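# Lift loaded sealant gun off hooks onto table

## Task

Remove the sealant gun, with its cartridge still loaded, from the pair of hooks and set it down on the table. It must end up resting on the table by itself, away from the rack and not leaning on any other object, and must not drop more than a few centimetres on the way. Declare completion when finished.

## Robot and tools

ROBOT. Two arms, left_arm and right_arm, each ending in a parallel gripper. Calibrated bases in the scene frame: left_arm at (+0.004, +0.267, 0) m, quat_wxyz (+1.000, 0, 0, -0.009); right_arm at (+0.042, -0.346, 0) m, quat_wxyz (+1.000, 0, 0, -0.002). A camera stand sits behind the arms. Loose objects may occasionally get nudged by an outside push.

FRAMES. Scene frame: origin at table-top height, halfway between the nominal bases; +z up, +x away from the robot over the table, left_arm toward +y. Arm names do not match left/right in images. Reported hand positions, orientations, velocities and targets are in each arm's own base frame; the table is in the scene frame. Motion offsets are along the current Hand target's own axes. Gripper axes: fingers extend along +z, close and open along y. end_effector_position is the point between the pads, roughly 1 cm behind the tips. Printed poses may be off by a few centimetres, more at long reach.

execute_actions(actions, cameras). actions is a list of actions; each action is a list of 1 to 15 rows, one row per 1/30 s step; a shorter action repeats its final row to fill 15 steps. Every row is a single flat list of 14 numbers in [-1, 1] covering both arms: left dx, dy, dz, rx, ry, rz, opening, then the same seven for right. The six pose numbers are offsets (not poses) from that arm's Hand target as it stood when the action began; all rows of one action are measured from that same start, but the next action starts from the new Hand target, so repeating an offset keeps moving. Scale: 1.0 = 0.6 m for dx/dy/dz, 180 degrees for the rotation vector rx/ry/rz. opening is absolute: +1 fully open (0.093 m), -1 closed. To leave an arm alone, give zeros for its six pose numbers and repeat its current opening (0 is a real opening command). An empty actions list returns images and full readings. cameras: list of names, ["all"], or [] ; an unknown name invalidates the call.

move(target, speed, blend, opening_speed, grip_force, blocking, cameras). target is one 14-number row in the same layout and scale, or a list of up to 15 such rows; every row is an offset from the Hand targets at the move's start, not from the previous row. Grippers travel in straight lines, sharing one end time, capped at 10 s total. speed: m/s, 0.002 to 2.9, default 0.25 (turns up to twice that in rad/s), one value or one per row. blend: corner rounding in metres, one value or per row, 0 means stop at each row. opening_speed: rate on the -1..+1 scale per second, at least 0.2. grip_force: newtons per pad, 10 to 50, per arm optionally; persists; below 50 closing is slow. blocking=false returns after about 0.5 s while motion continues. Paths ignore obstacles and the other arm, lag and can overshoot speed, especially with a near-straight arm; route around an arm's own base rather than close to it. Faster contact means harder impact. The result adds a move: line: done, off_target, moving, held, fault, plus limits=paced (pose clipped) or limits=held (steps withheld).

wait(seconds, cameras): 0 to 3600 s, sends nothing new, returns early if a running move ends. stop(cameras): brakes a running move. zoom_image(camera, region): camera among cam_high, cam_low, cam_left_wrist, cam_right_wrist; region [x0, y0, x1, y1] in pixels, top-left origin, up to 504 by 504; only on the most recent images. finished_scene(scene): integer number of the current scene; irreversible.

CAMERAS. cam_high and cam_low 504x504, cam_left_wrist and cam_right_wrist 896x504.

RESULTS. Hand target is the last commanded pose after clipping; next offsets count from it. The gripper often stops short of it; a following execute_actions call, even all-zero, re-requests it, otherwise send the gap as an offset. Tool commands lists current gripper commands. grip_measured is gripper motor position (+1 open, -1 closed). Joint positions per arm end with the finger gap in metres. Joint velocities may say within noise. Joint torques follow joint order, are offset and noisy, and the first three wrap at ±28 N m. Motor temperatures and step readings of end_effector_position may appear.

GRIPPING. Pads meet near -0.94; add about 0.0208 per mm of object width; readings may be up to 0.02 too high. For full force on a rigid flat object command at least 0.41 below its width reading; keep sending it to hold; release by sending well above. Pads grip about 50 to 65 N and can spike on first touch; command large closes gradually.

MOTION LIMITS. Orientation commands are clipped to within 40 degrees of the measured one each step. Friction and load can leave the hand low, short or tilted; check position and orientation after each move and correct. Small moves may misbehave. Joint ranges (rad): waist -2.618 to 3.054, shoulder 0 to 3.142, elbow 0 to 3.142 (straight at 2.901), wrist pitch and yaw -1.571 to 1.571, wrist roll -2.094 to 2.094.

HEAT. Holding loads, stretched poses or pushing on unreachable targets heats motors. 75 °C gives MOTOR HOT; 90 °C folds that arm and disables it; 100 °C makes it collapse.

AVOID. Dropping the gun more than a few centimetres, leaving anything off the table, hitting the rack or table hard, strong pushes, the arms or their wrist cameras touching each other, closing one gripper on the other's fingers, straining a wrist camera cable, and any arm stops. The robot keeps its last command while you compose a reply; a running move continues.

Each tool is called after "Emit:" as name([rows], argument=value, ...), one row to a line, values as JSON.

## Session

Emit:
execute_actions(actions=[])

Scene clock: 0.00 s.
left_arm: end_effector_position=(+0.3924, +0.0065, +0.1026) grip_measured=+1.000 end_effector_quat_wxyz=(+0.579, -0.062, +0.806, +0.102) | right_arm: end_effector_position=(+0.3755, -0.0300, +0.0576) grip_measured=+1.000 end_effector_quat_wxyz=(+0.512, +0.011, +0.858, -0.041)
Joint positions: left_arm=[-0.14 1.548 0.402 0.809 -0.371 -0.027 0.093] | right_arm=[-0.071 1.558 0.367 0.699 0.02 -0.057 0.093]
Joint velocities: within noise
Joint torques (N m): no reading
Motor temperatures (°C): left_arm=[24 25 27 26 21 26 24] | right_arm=[25 24 26 27 25 23 22]
Heat: left arm: 27 °C; right arm: 27 °C.
Hand target: left_arm +0.3940, +0.0063, +0.1059; +0.583, -0.062, +0.804, +0.102 | right_arm +0.3801, -0.0303, +0.0655; +0.523, +0.011, +0.851, -0.042
Tool commands: left_gripper/opening=+1.0 right_gripper/opening=+1.0

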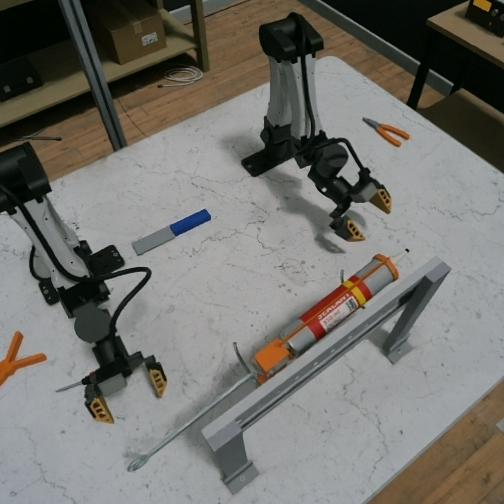

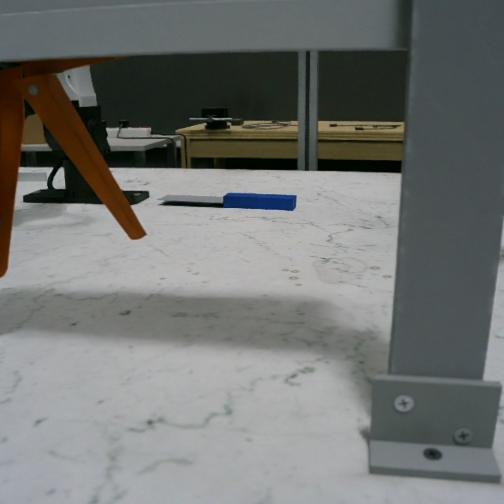

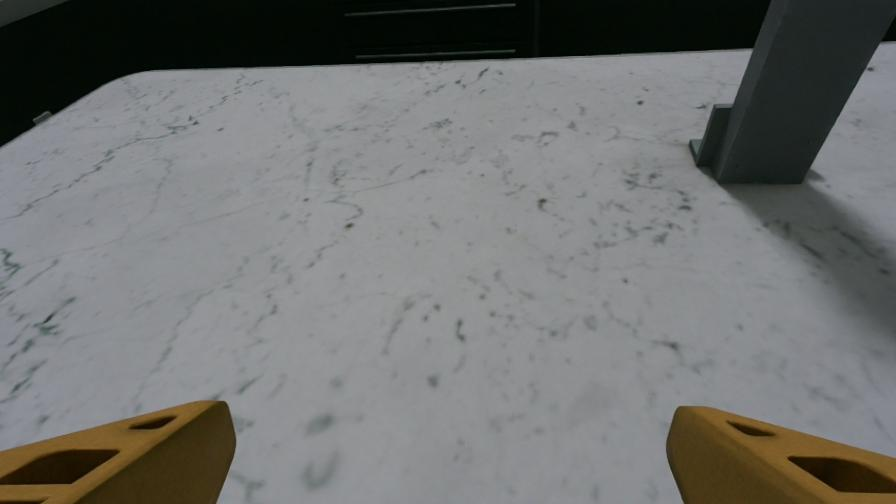

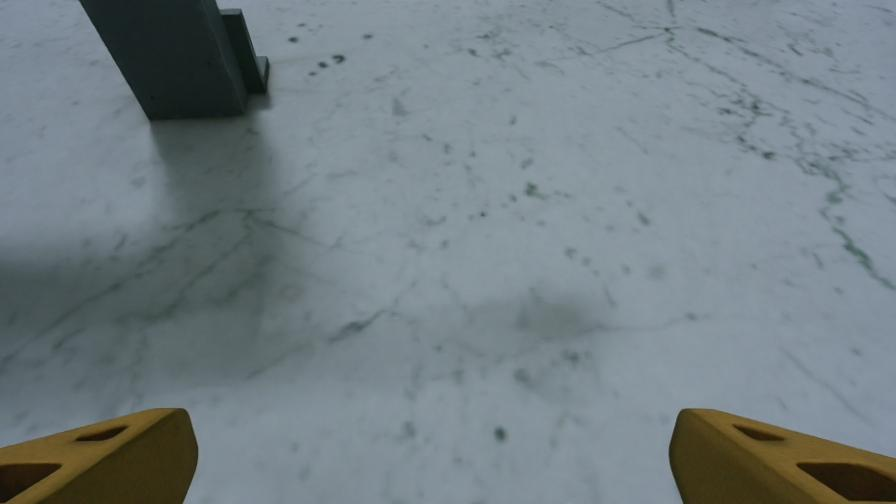

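Emit:
zoom_image(camera="cam_high", region=[200, 200, 460, 460])

Emit:
zoom_image(camera="cam_high", region=[50, 100, 500, 500])

Emit:
zoom_image(camera="cam_low", region=[0, 0, 504, 300])

Scaled by 1.938 from the camera's image (finer frame: 720x720).

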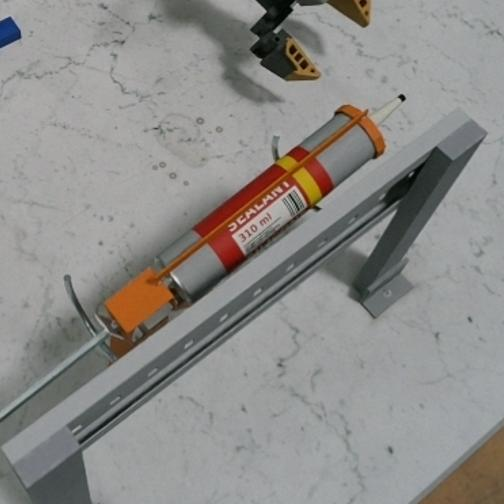

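Scaled by 1.120 from the camera's image (finer frame: 720x720).

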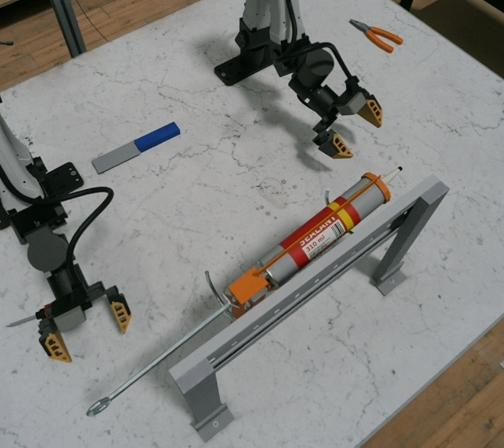

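Scaled by 1.000.

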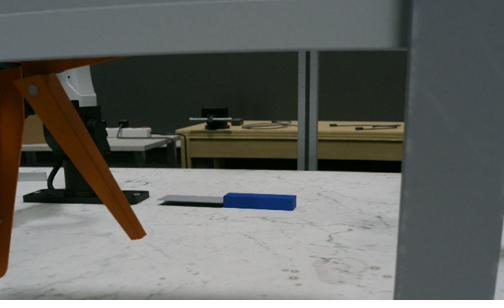

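Emit:
move(target=[-0.232,0.072,-0.322,0.0737,-0.0993,-0.018,1,-0.252,0.013,-0.372,-0.024,-0.150,0.014,1], cameras=["all"])

Scene clock: 42.43 s.
left_arm: end_effector_position=(+0.2512, -0.0005, +0.2883) grip_measured=+1.000 end_effector_quat_wxyz=(+0.701, +0.001, +0.713, +0.002) | right_arm: end_effector_position=(+0.2532, -0.0027, +0.2798) grip_measured=+1.000 end_effector_quat_wxyz=(+0.693, +0.000, +0.721, -0.007)
Joint positions: left_arm=[-0.011 0.353 0.468 -0.132 -0.013 0.004 0.093] | right_arm=[-0.012 0.359 0.455 -0.135 -0.002 -0.01 0.093]
Joint torques (N m): left_arm=[0.13 2.03 11.32 2.26 0.09 -0.05] | right_arm=[0.85 1.29 11.62 2.12 -0.2 0.1]
Motor temperatures (°C): left_arm=[24 27 29 33 21 26 24] | right_arm=[25 28 31 34 25 23 22]
Heat: left arm: 33 °C; right arm: 34 °C.
Hand target: left_arm +0.2497, +0.0001, +0.2999; +0.706, -0.001, +0.708, +0.000 | right_arm +0.2506, -0.0002, +0.3002; +0.708, +0.000, +0.706, +0.000
Off the commanded pose: left_arm 0.012 m, 1 deg | right_arm 0.021 m, 3 deg.
move: off_target (left_arm, right_arm)

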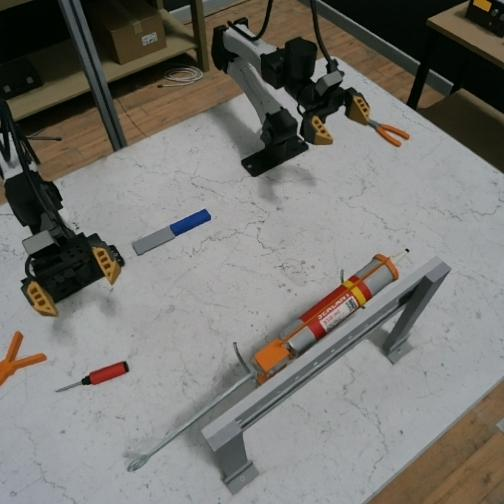

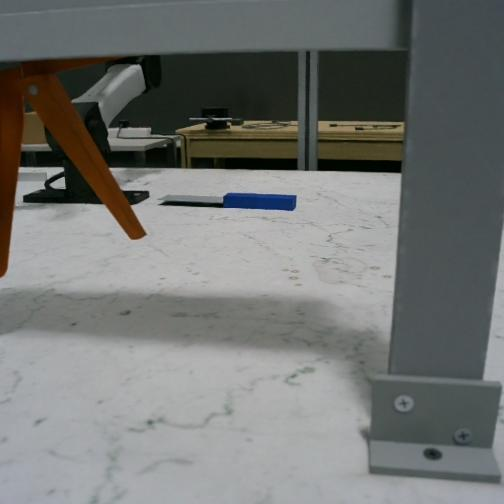

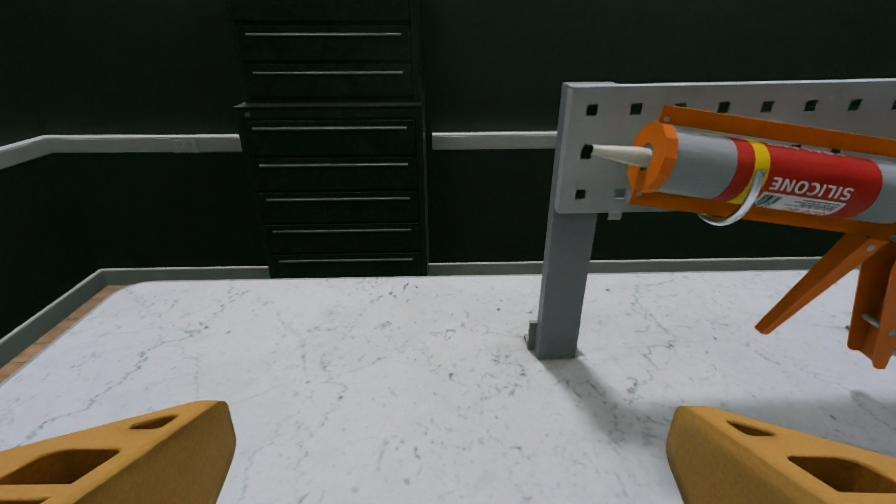

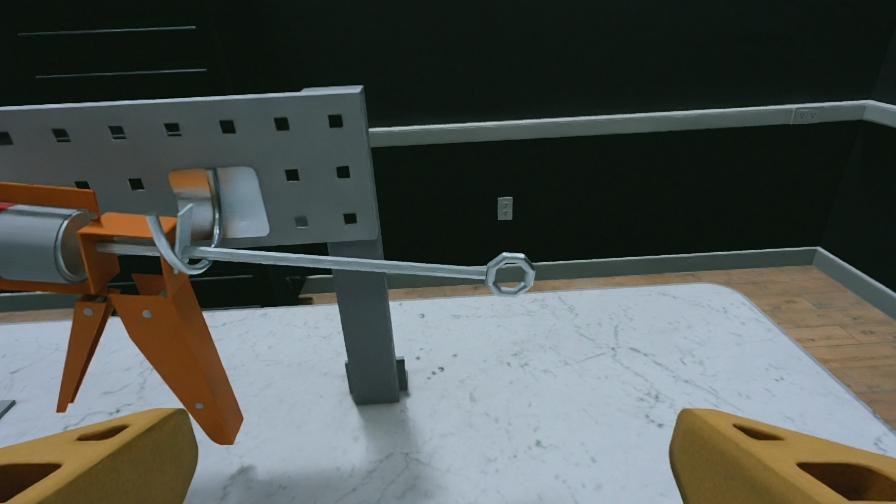

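Emit:
move(target=[0.067,-0.2,0.25,0,0,-0.5,1,0.067,0.467,0.25,0,0,0.5,1], cameras=["all"], speed=0.35)

Scene clock: 84.10 s.
left_arm: end_effector_position=(+0.3950, -0.1168, +0.2453) grip_measured=+1.000 end_effector_quat_wxyz=(+0.493, -0.503, +0.516, -0.487) | right_arm: end_effector_position=(+0.3977, +0.2749, +0.2473) grip_measured=+1.000 end_effector_quat_wxyz=(+0.499, +0.494, +0.519, +0.488)
Joint positions: left_arm=[-0.472 1.325 0.614 0.669 -0.465 -1.571 0.093] | right_arm=[0.871 1.724 0.99 0.694 0.858 1.566 0.093]
Joint torques (N m): left_arm=[-1.13 -4.42 10.86 2.41 -0.23 0.07] | right_arm=[0.8 -6.19 10.96 1.93 0.06 0]
Motor temperatures (°C): left_arm=[24 26 38 36 21 26 24] | right_arm=[25 26 43 39 25 23 22]
Heat: left arm: 38 °C; right arm: 43 °C.
Hand target: left_arm +0.3997, -0.1196, +0.2594; +0.500, -0.501, +0.500, -0.499 | right_arm +0.4007, +0.2799, +0.2603; +0.501, +0.499, +0.499, +0.501
Off the commanded pose: left_arm 0.015 m, 2 deg | right_arm 0.014 m, 3 deg.
move: off_target (left_arm, right_arm)

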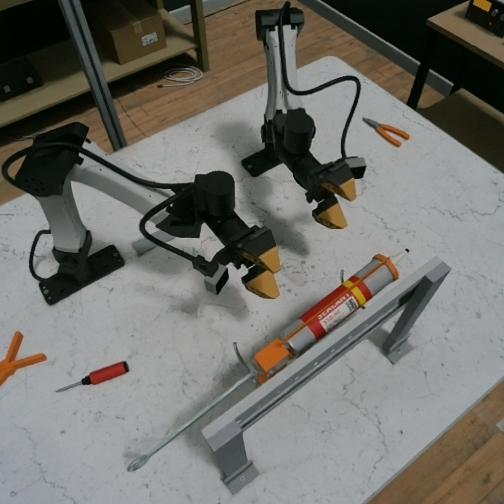

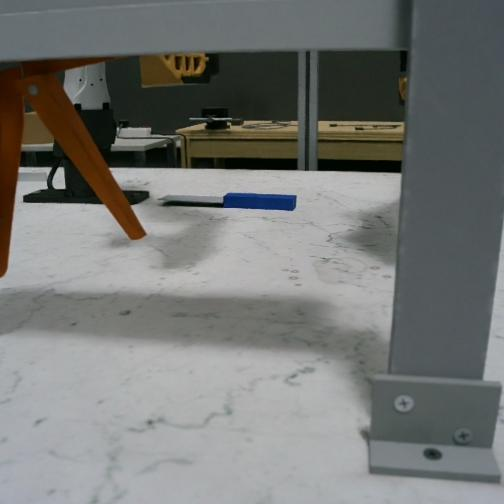

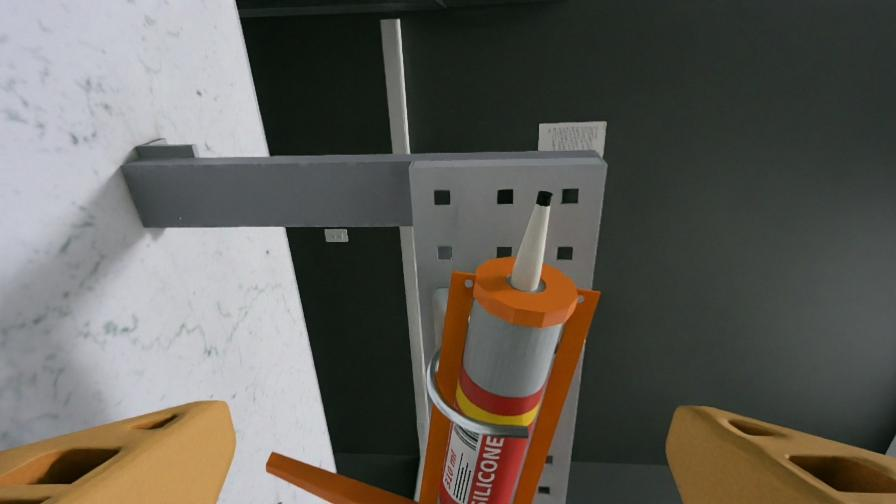

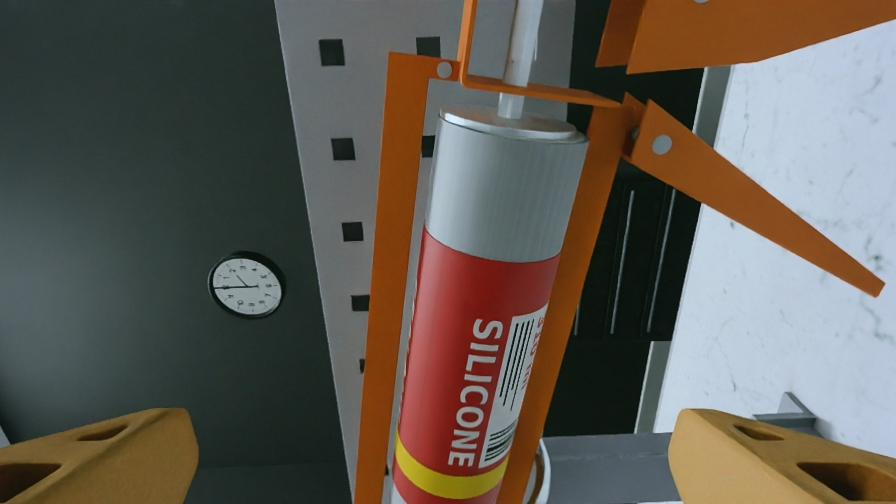

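Emit:
move(target=[0,0,0,0,0,0,1,0.0167,0,0.133,0,0,0.0556,1], cameras=["cam_high","cam_left_wrist","cam_right_wrist"])

Scene clock: 127.10 s.
left_arm: end_effector_position=(+0.3950, -0.1167, +0.2456) grip_measured=+1.000 end_effector_quat_wxyz=(+0.494, -0.503, +0.515, -0.488) | right_arm: end_effector_position=(+0.4736, +0.2869, +0.2532) grip_measured=+1.000 end_effector_quat_wxyz=(+0.456, +0.541, +0.460, +0.536)
Joint positions: left_arm=[-0.472 1.325 0.614 0.67 -0.466 -1.571 0.093] | right_arm=[0.755 1.939 1.275 0.65 0.755 1.741 0.093]
Joint torques (N m): left_arm=[-1.17 -4.4 10.78 2.45 -0.2 0.03] | right_arm=[-0.31 -7.91 11.25 1.77 -0.26 -0.07]
Motor temperatures (°C): left_arm=[24 27 43 41 21 26 24] | right_arm=[25 33 47 40 25 23 21]
Heat: left arm: 43 °C; right arm: 47 °C.
Hand target: left_arm +0.3997, -0.1196, +0.2594; +0.499, -0.501, +0.500, -0.499 | right_arm +0.4805, +0.2900, +0.2602; +0.455, +0.541, +0.454, +0.542
Off the commanded pose: left_arm 0.015 m, 2 deg | right_arm 0.010 m, 1 deg.
move: done

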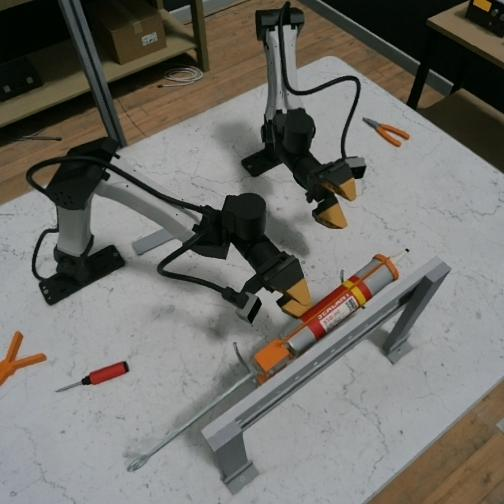

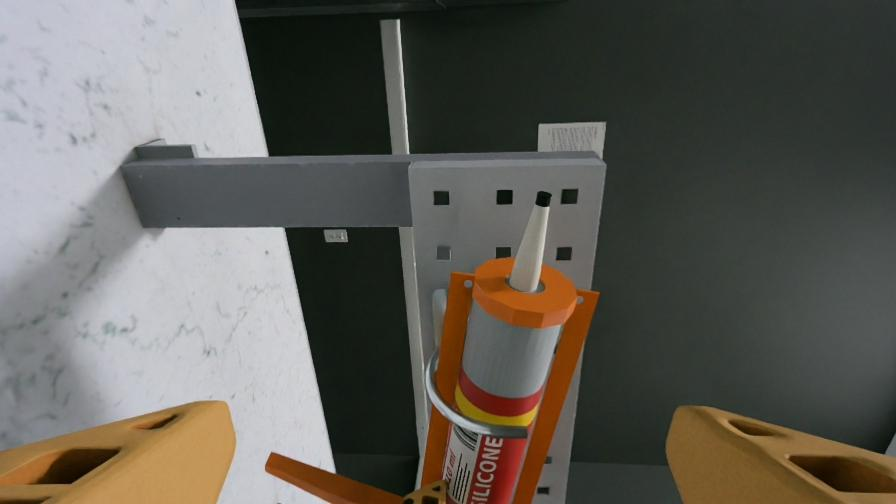

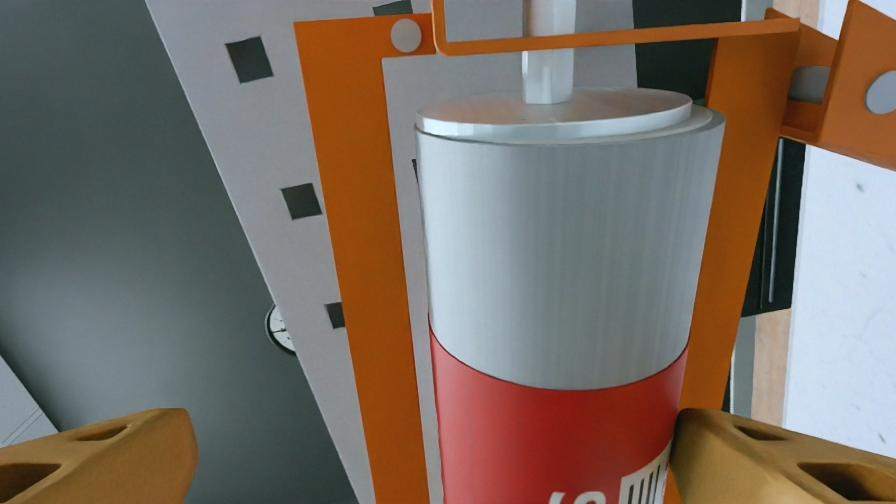

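Emit:
move(target=[0,0,0,0,0,0,1,-0.0556,-0.0275,0.05,0,0,0,1], cameras=["cam_high","cam_left_wrist","cam_right_wrist"])

Scene clock: 144.60 s.
left_arm: end_effector_position=(+0.3950, -0.1167, +0.2456) grip_measured=+1.000 end_effector_quat_wxyz=(+0.494, -0.503, +0.515, -0.488) | right_arm: end_effector_position=(+0.5068, +0.2584, +0.2336) grip_measured=+1.000 end_effector_quat_wxyz=(+0.455, +0.544, +0.461, +0.533)
Joint positions: left_arm=[-0.472 1.325 0.614 0.67 -0.466 -1.571 0.093] | right_arm=[0.653 1.993 1.275 0.695 0.656 1.746 0.093]
Joint torques (N m): left_arm=[-1.03 -4.49 10.81 2.44 -0.21 0.06] | right_arm=[-0.13 -8.62 9.11 2.09 -0.22 -0.1]
Heat: left arm: 44 °C; right arm: 46 °C.
Hand target: left_arm +0.3997, -0.1196, +0.2594; +0.499, -0.501, +0.500, -0.499 | right_arm +0.5106, +0.2600, +0.2384; +0.455, +0.541, +0.454, +0.542
Off the commanded pose: left_arm 0.015 m, 2 deg | right_arm 0.006 m, 1 deg.
move: done

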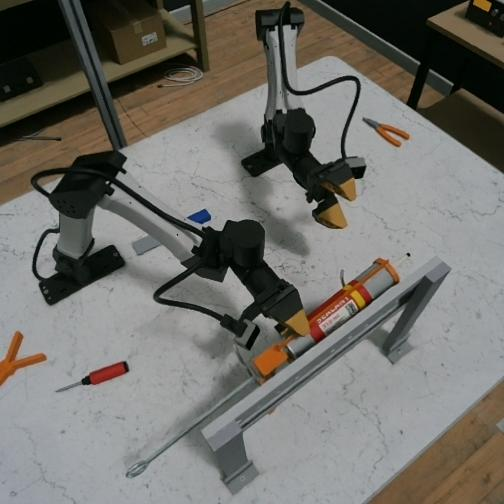

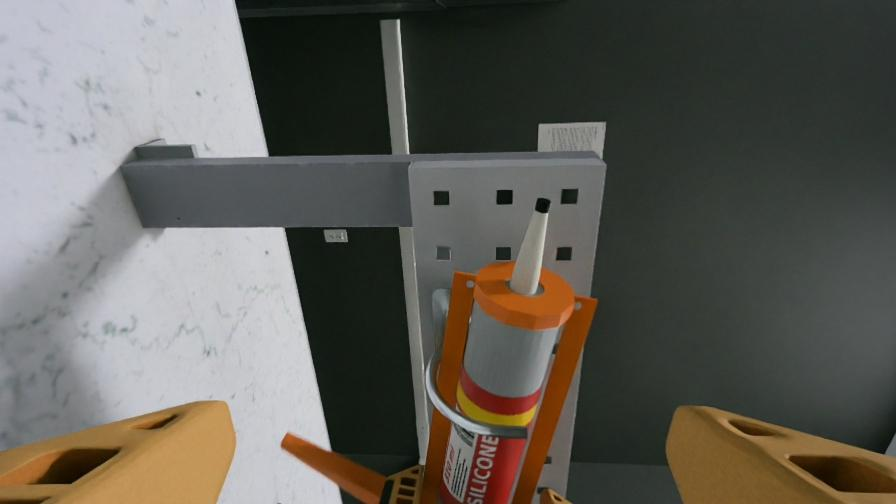

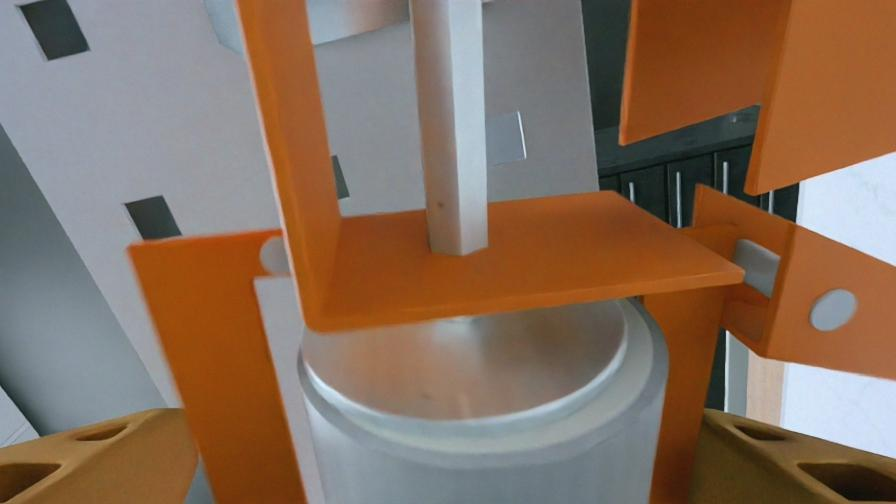

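Emit:
zoom_image(camera="cam_high", region=[220, 230, 420, 430])

Emit:
zoom_image(camera="cam_left_wrist", region=[340, 250, 660, 504])

Scaled by 2.520 from the camera's image (finer frame: 720x720).

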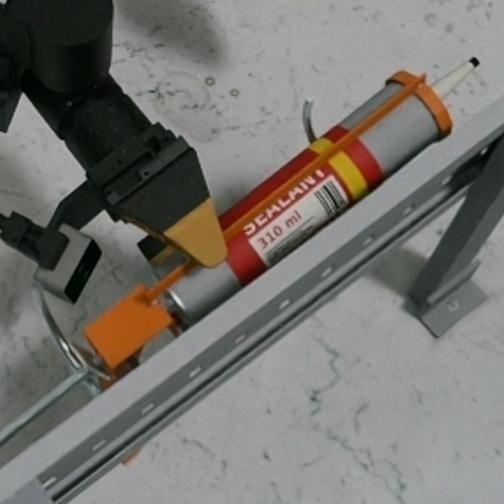

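Scaled by 1.575 from the camera's image (finer frame: 1280x720).

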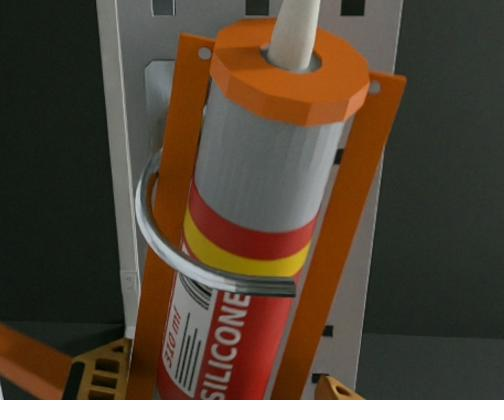

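Emit:
move(target=[0,0,0,0,0,0,1,0,0,0,0,0,0,-0.3], opening_speed=1.0, cameras=["cam_high","cam_left_wrist","cam_right_wrist"])

Scene clock: 169.87 s.
left_arm: end_effector_position=(+0.3950, -0.1167, +0.2456) grip_measured=+1.000 end_effector_quat_wxyz=(+0.494, -0.503, +0.515, -0.488) | right_arm: end_effector_position=(+0.5073, +0.2600, +0.2278) grip_measured=+0.528 end_effector_quat_wxyz=(+0.454, +0.543, +0.470, +0.527)
Joint positions: left_arm=[-0.472 1.325 0.614 0.67 -0.466 -1.571 0.093] | right_arm=[0.653 1.999 1.275 0.684 0.649 1.742 0.071]
Joint torques (N m): left_arm=[-1.16 -4.42 10.77 2.46 -0.2 0.03] | right_arm=[-0.12 -9.22 9.03 2.19 -0.15 -0.04]
Motor temperatures (°C): left_arm=[24 27 45 44 21 26 24] | right_arm=[25 41 44 43 25 23 22]
Heat: left arm: 45 °C; right arm: 44 °C.
Hand target: left_arm +0.3997, -0.1196, +0.2594; +0.499, -0.501, +0.500, -0.499 | right_arm +0.5106, +0.2599, +0.2384; +0.455, +0.541, +0.454, +0.542
Off the commanded pose: left_arm 0.015 m, 2 deg | right_arm 0.011 m, 3 deg.
move: done

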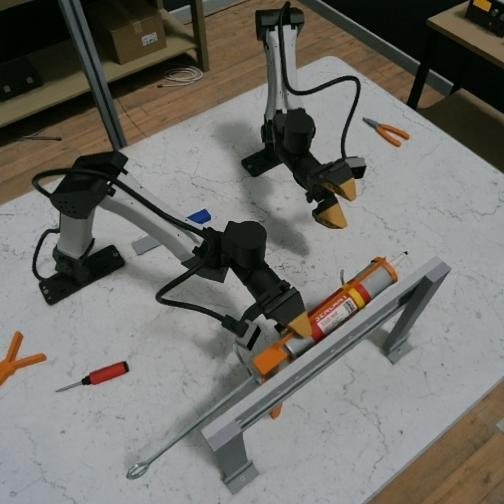

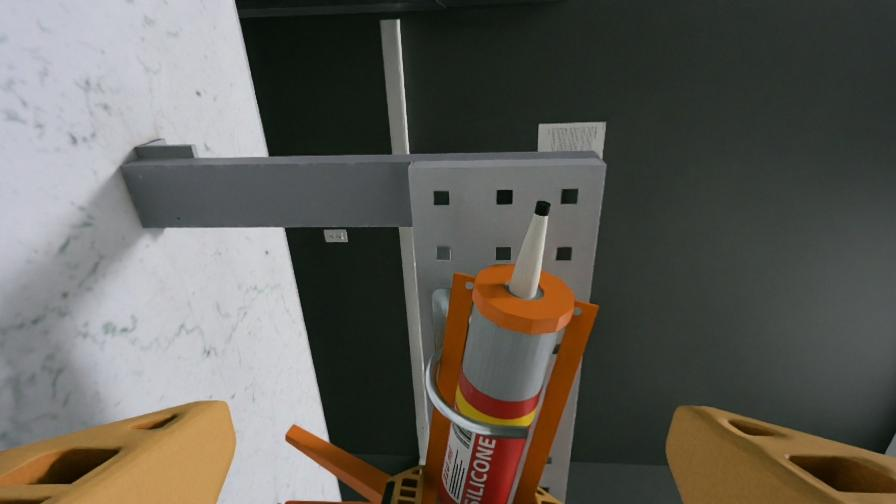

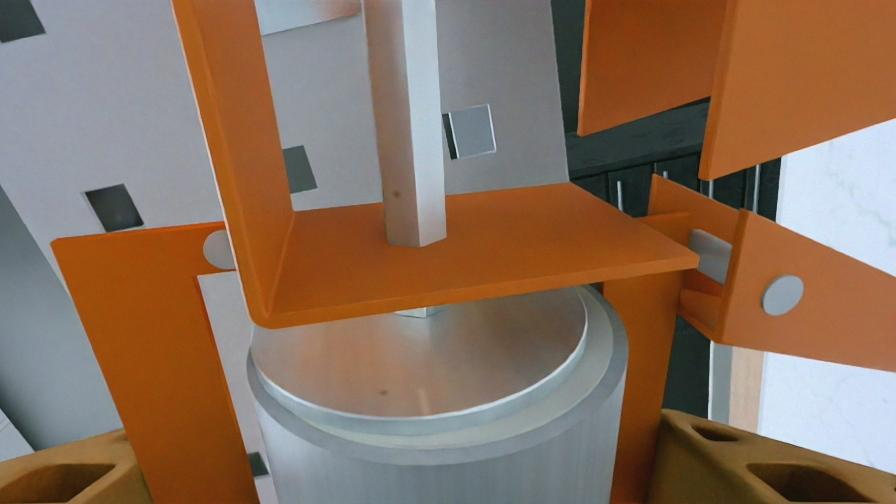

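Emit:
move(target=[0,0,0,0,0,0,1,0.0113,0.0657,0,0,0,0,-0.3], speed=0.1, cameras=["cam_high","cam_left_wrist","cam_right_wrist"])

Scene clock: 182.30 s.
left_arm: end_effector_position=(+0.3950, -0.1167, +0.2456) grip_measured=+1.000 end_effector_quat_wxyz=(+0.494, -0.503, +0.515, -0.488) | right_arm: end_effector_position=(+0.5080, +0.2605, +0.2274) grip_measured=+0.540 end_effector_quat_wxyz=(+0.443, +0.556, +0.482, +0.512)
Joint positions: left_arm=[-0.472 1.325 0.614 0.67 -0.466 -1.571 0.093] | right_arm=[0.653 1.984 1.31 0.568 0.65 1.778 0.071]
Joint torques (N m): left_arm=[-1.1 -4.37 10.81 2.44 -0.19 0.03] | right_arm=[-0.09 -13.39 12.38 1.97 -0.11 -0.47]
Heat: left arm: 45 °C; right arm: 45 °C.
Hand target: left_arm +0.3997, -0.1196, +0.2594; +0.499, -0.501, +0.500, -0.499 | right_arm +0.5105, +0.2598, +0.2784; +0.455, +0.541, +0.454, +0.542
Off the commanded pose: left_arm 0.015 m, 2 deg | right_arm 0.051 m, 5 deg.
move: off_target (right_arm)

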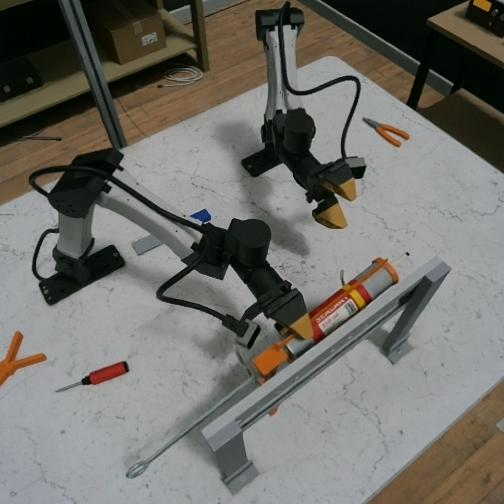

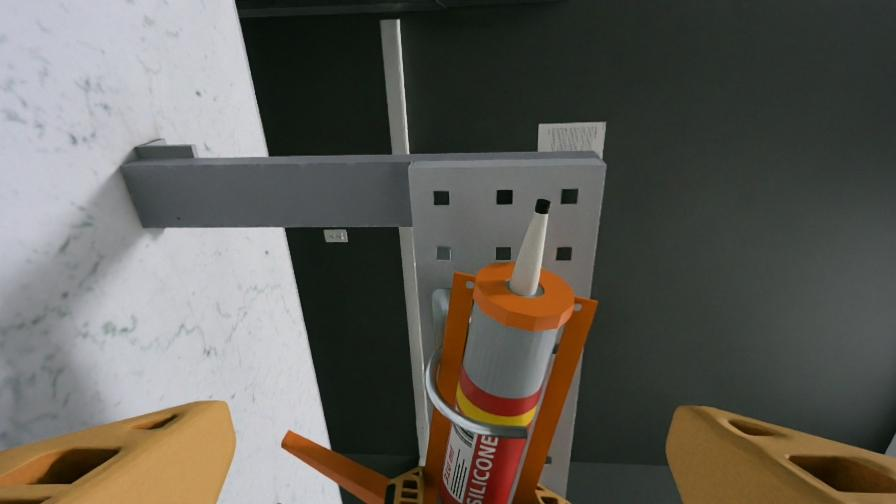

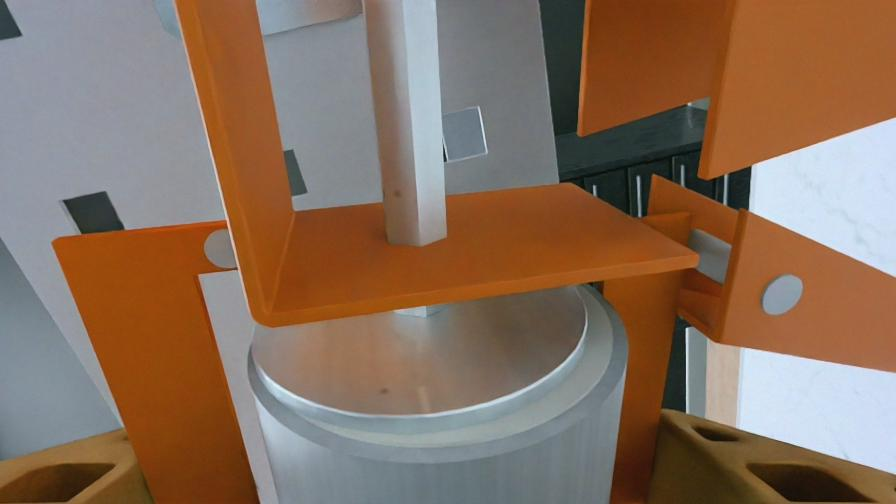

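Emit:
move(target=[0,0,0,0,0,0,1,0.0113,0.0657,0,0,0,0,-0.3], speed=0.1, cameras=["cam_high","cam_left_wrist","cam_right_wrist"])

Scene clock: 195.87 s.
left_arm: end_effector_position=(+0.3950, -0.1167, +0.2456) grip_measured=+1.000 end_effector_quat_wxyz=(+0.494, -0.503, +0.515, -0.488) | right_arm: end_effector_position=(+0.5072, +0.2611, +0.2330) grip_measured=+0.540 end_effector_quat_wxyz=(+0.434, +0.565, +0.511, +0.481)
Joint positions: left_arm=[-0.472 1.325 0.614 0.67 -0.466 -1.571 0.093] | right_arm=[0.653 1.955 1.376 0.378 0.642 1.794 0.071]
Joint torques (N m): left_arm=[-1.1 -4.41 10.8 2.46 -0.19 0.04] | right_arm=[0.03 -15.46 14.08 2.53 0.03 -0.61]
Motor temperatures (°C): left_arm=[24 27 46 45 21 26 24] | right_arm=[25 55 49 45 25 23 23]
Heat: left arm: 46 °C; right arm: 55 °C.
Hand target: left_arm +0.3997, -0.1196, +0.2594; +0.499, -0.501, +0.500, -0.499 | right_arm +0.5104, +0.2596, +0.3182; +0.455, +0.541, +0.454, +0.542
Off the commanded pose: left_arm 0.015 m, 2 deg | right_arm 0.085 m, 10 deg.
move: off_target (right_arm)

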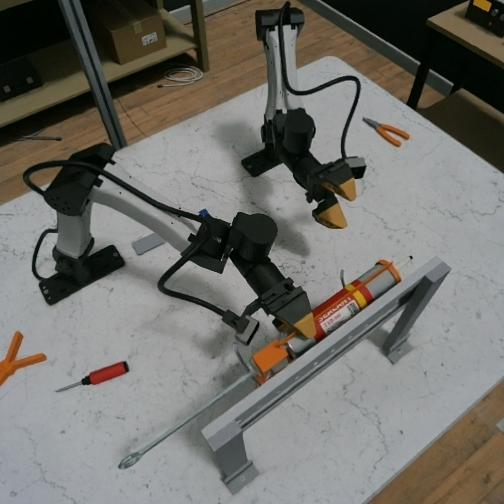

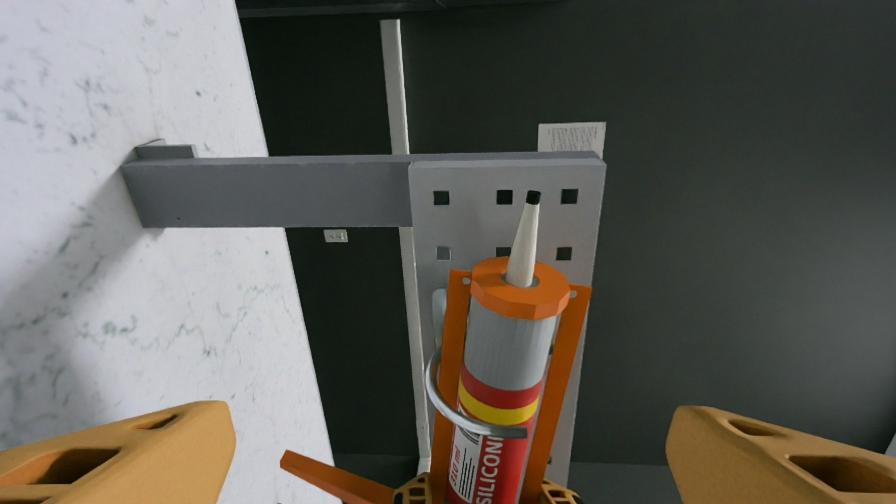

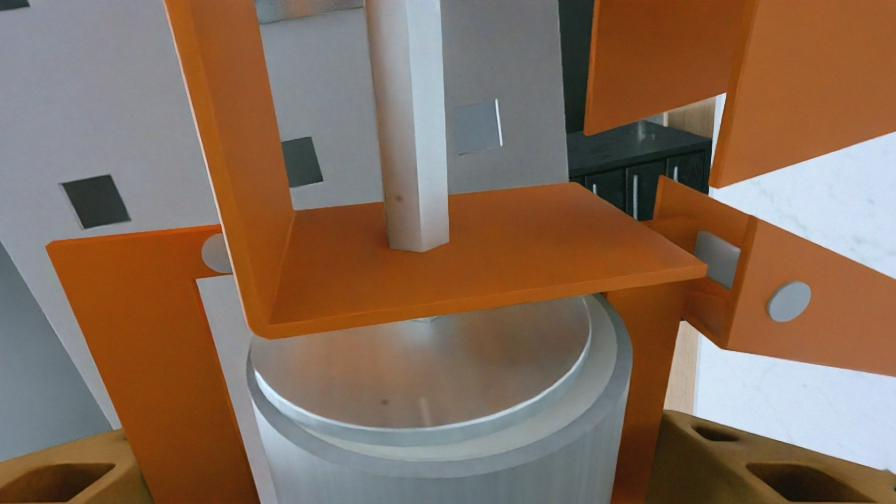

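Emit:
move(target=[0.0667,-0.05,0.133,0,0,0.04,1,-0.0141,-0.082,0,0,0,0,-0.3], speed=0.2, cameras=["cam_high","cam_left_wrist"])

Scene clock: 230.87 s.
left_arm: end_effector_position=(+0.4747, -0.1570, +0.2858) grip_measured=+1.000 end_effector_quat_wxyz=(+0.525, -0.472, +0.528, -0.473) | right_arm: end_effector_position=(+0.5060, +0.2602, +0.2302) grip_measured=+0.540 end_effector_quat_wxyz=(+0.435, +0.562, +0.496, +0.499)
Joint positions: left_arm=[-0.472 1.626 1.017 0.607 -0.468 -1.464 0.093] | right_arm=[0.653 1.96 1.332 0.473 0.642 1.795 0.071]
Joint torques (N m): left_arm=[-0.73 -7.36 11.17 1.99 -0.1 0.22] | right_arm=[-0.03 -10.56 9.01 3.12 0.01 -0.59]
Motor temperatures (°C): left_arm=[24 28 47 45 21 26 24] | right_arm=[25 85 55 52 25 24 24]
Heat: left arm: 47 °C; right arm: 85 °C. Fold the right arm in close to its base, or ease its load, before you think long.
Hand target: left_arm +0.4797, -0.1595, +0.2891; +0.530, -0.469, +0.531, -0.466 | right_arm +0.5105, +0.2598, +0.2685; +0.455, +0.541, +0.454, +0.542
Off the commanded pose: left_arm 0.007 m, 1 deg | right_arm 0.038 m, 8 deg.
MOTOR HOT: joint 2 (shoulder) of the right arm reports 85 °C; the controller's stop level is 90 °C. To cool a motor, set the load down, stop pushing, or move to a pose that needs little force.
move: off_target (right_arm)

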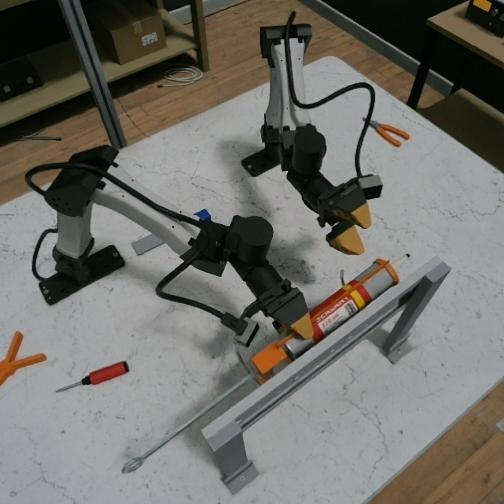

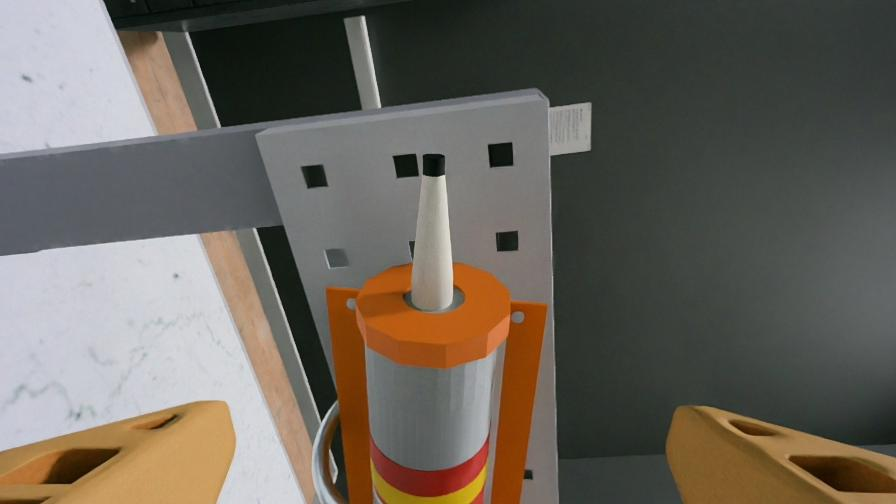

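Emit:
move([
  [0,0,0,0,0,0,1,-0.0095,-0.054,0,0,0,0,1],
  [0.073,0.018,0.07,0,0,0,1,-0.0095,-0.054,-0.383,0,0,0,1],
], speed=0.25, cameras=["cam_high","cam_left_wrist","cam_right_wrist"])

Scene clock: 250.53 s.
left_arm: end_effector_position=(+0.5171, -0.1976, +0.2681) grip_measured=+1.000 end_effector_quat_wxyz=(+0.522, -0.472, +0.534, -0.468) | right_arm: end_effector_position=(+0.2847, +0.2655, +0.2292) grip_measured=+1.000 end_effector_quat_wxyz=(+0.451, +0.540, +0.462, +0.540)
Joint positions: left_arm=[-0.513 1.849 1.223 0.606 -0.506 -1.464 0.093] | right_arm=[1.155 1.523 0.672 0.826 1.144 1.761 0.093]
Joint torques (N m): left_arm=[-1.01 -9.21 11.04 2.27 -0.2 0.22] | right_arm=[0.8 -7.1 5.82 1.75 0.05 -0.28]
Motor temperatures (°C): left_arm=[24 29 49 43 21 26 24] | right_arm=[25 75 53 54 25 24 24]
Heat: left arm: 49 °C; right arm: 75 °C. Fold the right arm in close to its base, or ease its load, before you think long.
Hand target: left_arm +0.5217, -0.2014, +0.2729; +0.530, -0.469, +0.530, -0.467 | right_arm +0.2807, +0.2599, +0.2350; +0.455, +0.541, +0.454, +0.542
Off the commanded pose: left_arm 0.008 m, 1 deg | right_arm 0.009 m, 1 deg.
MOTOR HOT: still on. Joint 2 (shoulder) of the right arm reports 75 °C.
move: done

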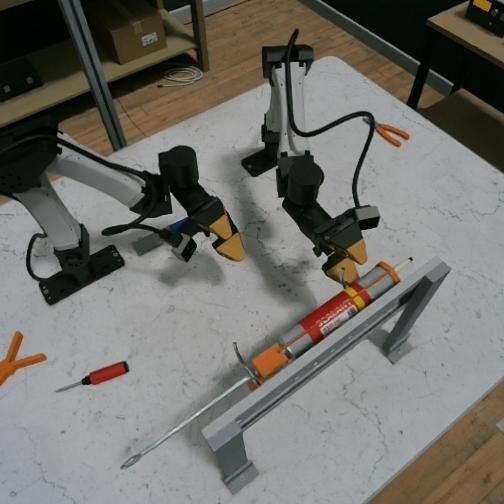

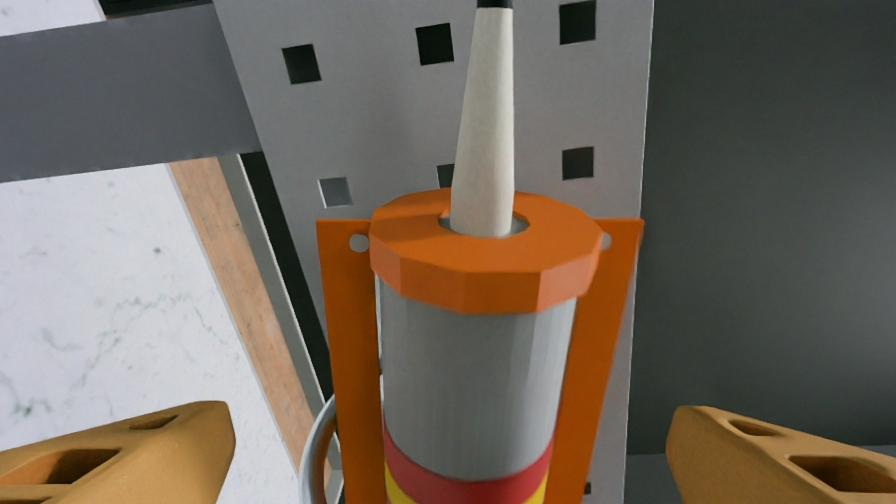

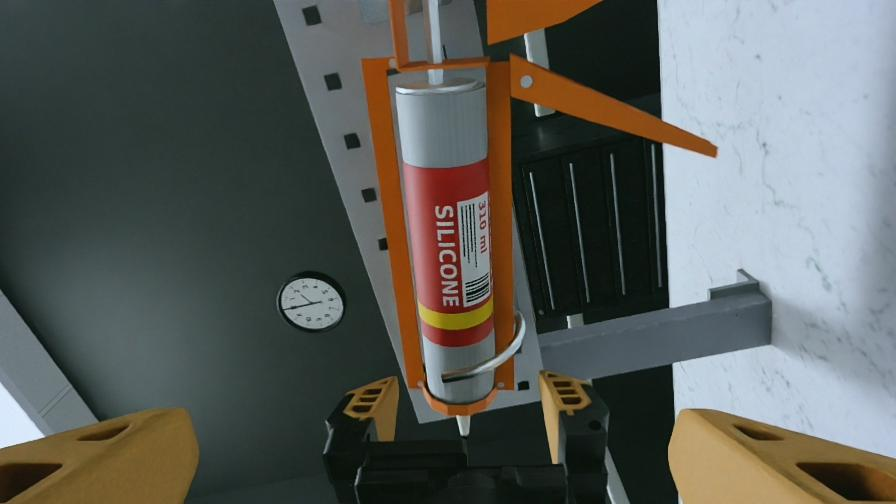

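Emit:
move(target=[0,-0.0083,0.075,0,0,0,1,-0.162,0.138,-0.05,0,0,0,1], speed=0.2, cameras=["cam_high","cam_left_wrist","cam_right_wrist"])

Scene clock: 289.90 s.
left_arm: end_effector_position=(+0.5599, -0.2014, +0.2784) grip_measured=+1.000 end_effector_quat_wxyz=(+0.527, -0.472, +0.526, -0.473) | right_arm: end_effector_position=(+0.2494, +0.1515, +0.2833) grip_measured=+1.000 end_effector_quat_wxyz=(+0.460, +0.536, +0.469, +0.530)
Joint positions: left_arm=[-0.475 1.984 1.433 0.553 -0.476 -1.463 0.093] | right_arm=[1.078 0.853 0.517 0.303 1.075 1.735 0.093]
Joint torques (N m): left_arm=[0.01 -10.52 11.33 2.08 0.02 0.21] | right_arm=[-0.54 -1.8 11.32 1.53 -0.2 -0.04]
Motor temperatures (°C): left_arm=[24 34 50 43 21 26 24] | right_arm=[25 55 48 49 25 23 23]
Heat: left arm: 50 °C; right arm: 55 °C.
Hand target: left_arm +0.5668, -0.2020, +0.2778; +0.530, -0.469, +0.530, -0.467 | right_arm +0.2506, +0.1498, +0.2996; +0.455, +0.541, +0.454, +0.542
Off the commanded pose: left_arm 0.007 m, 1 deg | right_arm 0.016 m, 2 deg.
MOTOR HOT: cleared for the motors of the right arm.
move: off_target (right_arm)

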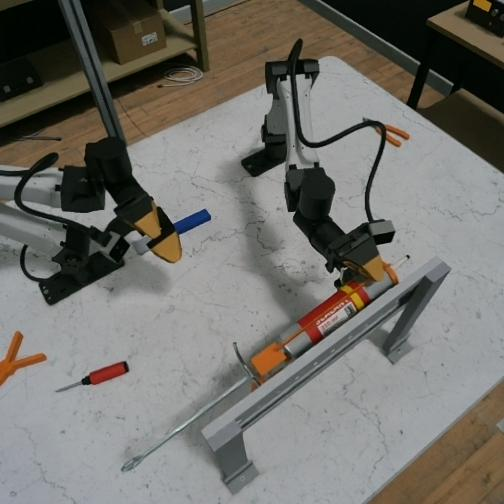

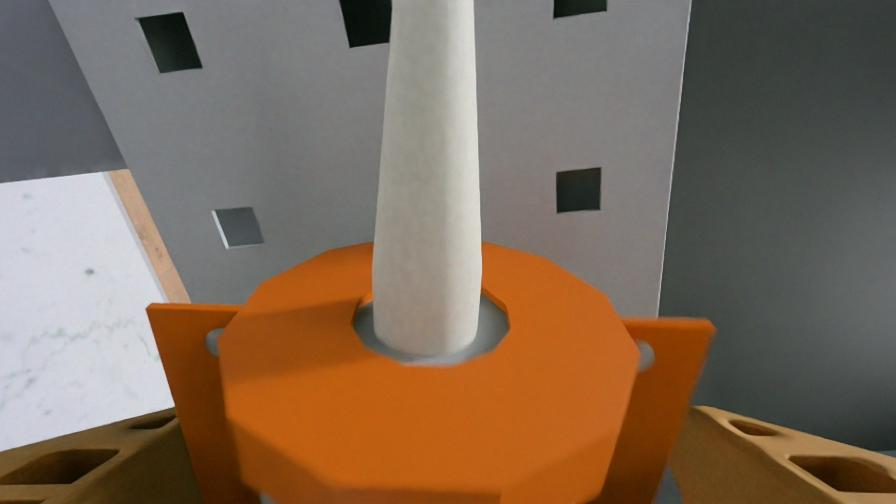

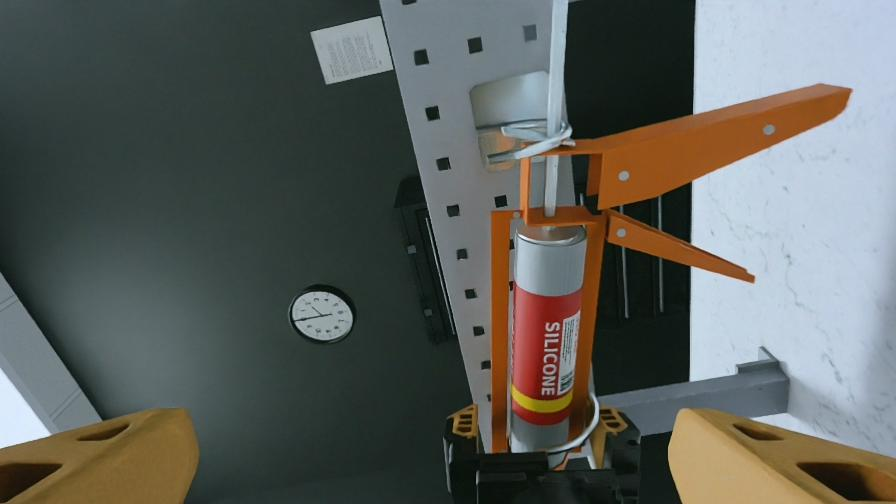

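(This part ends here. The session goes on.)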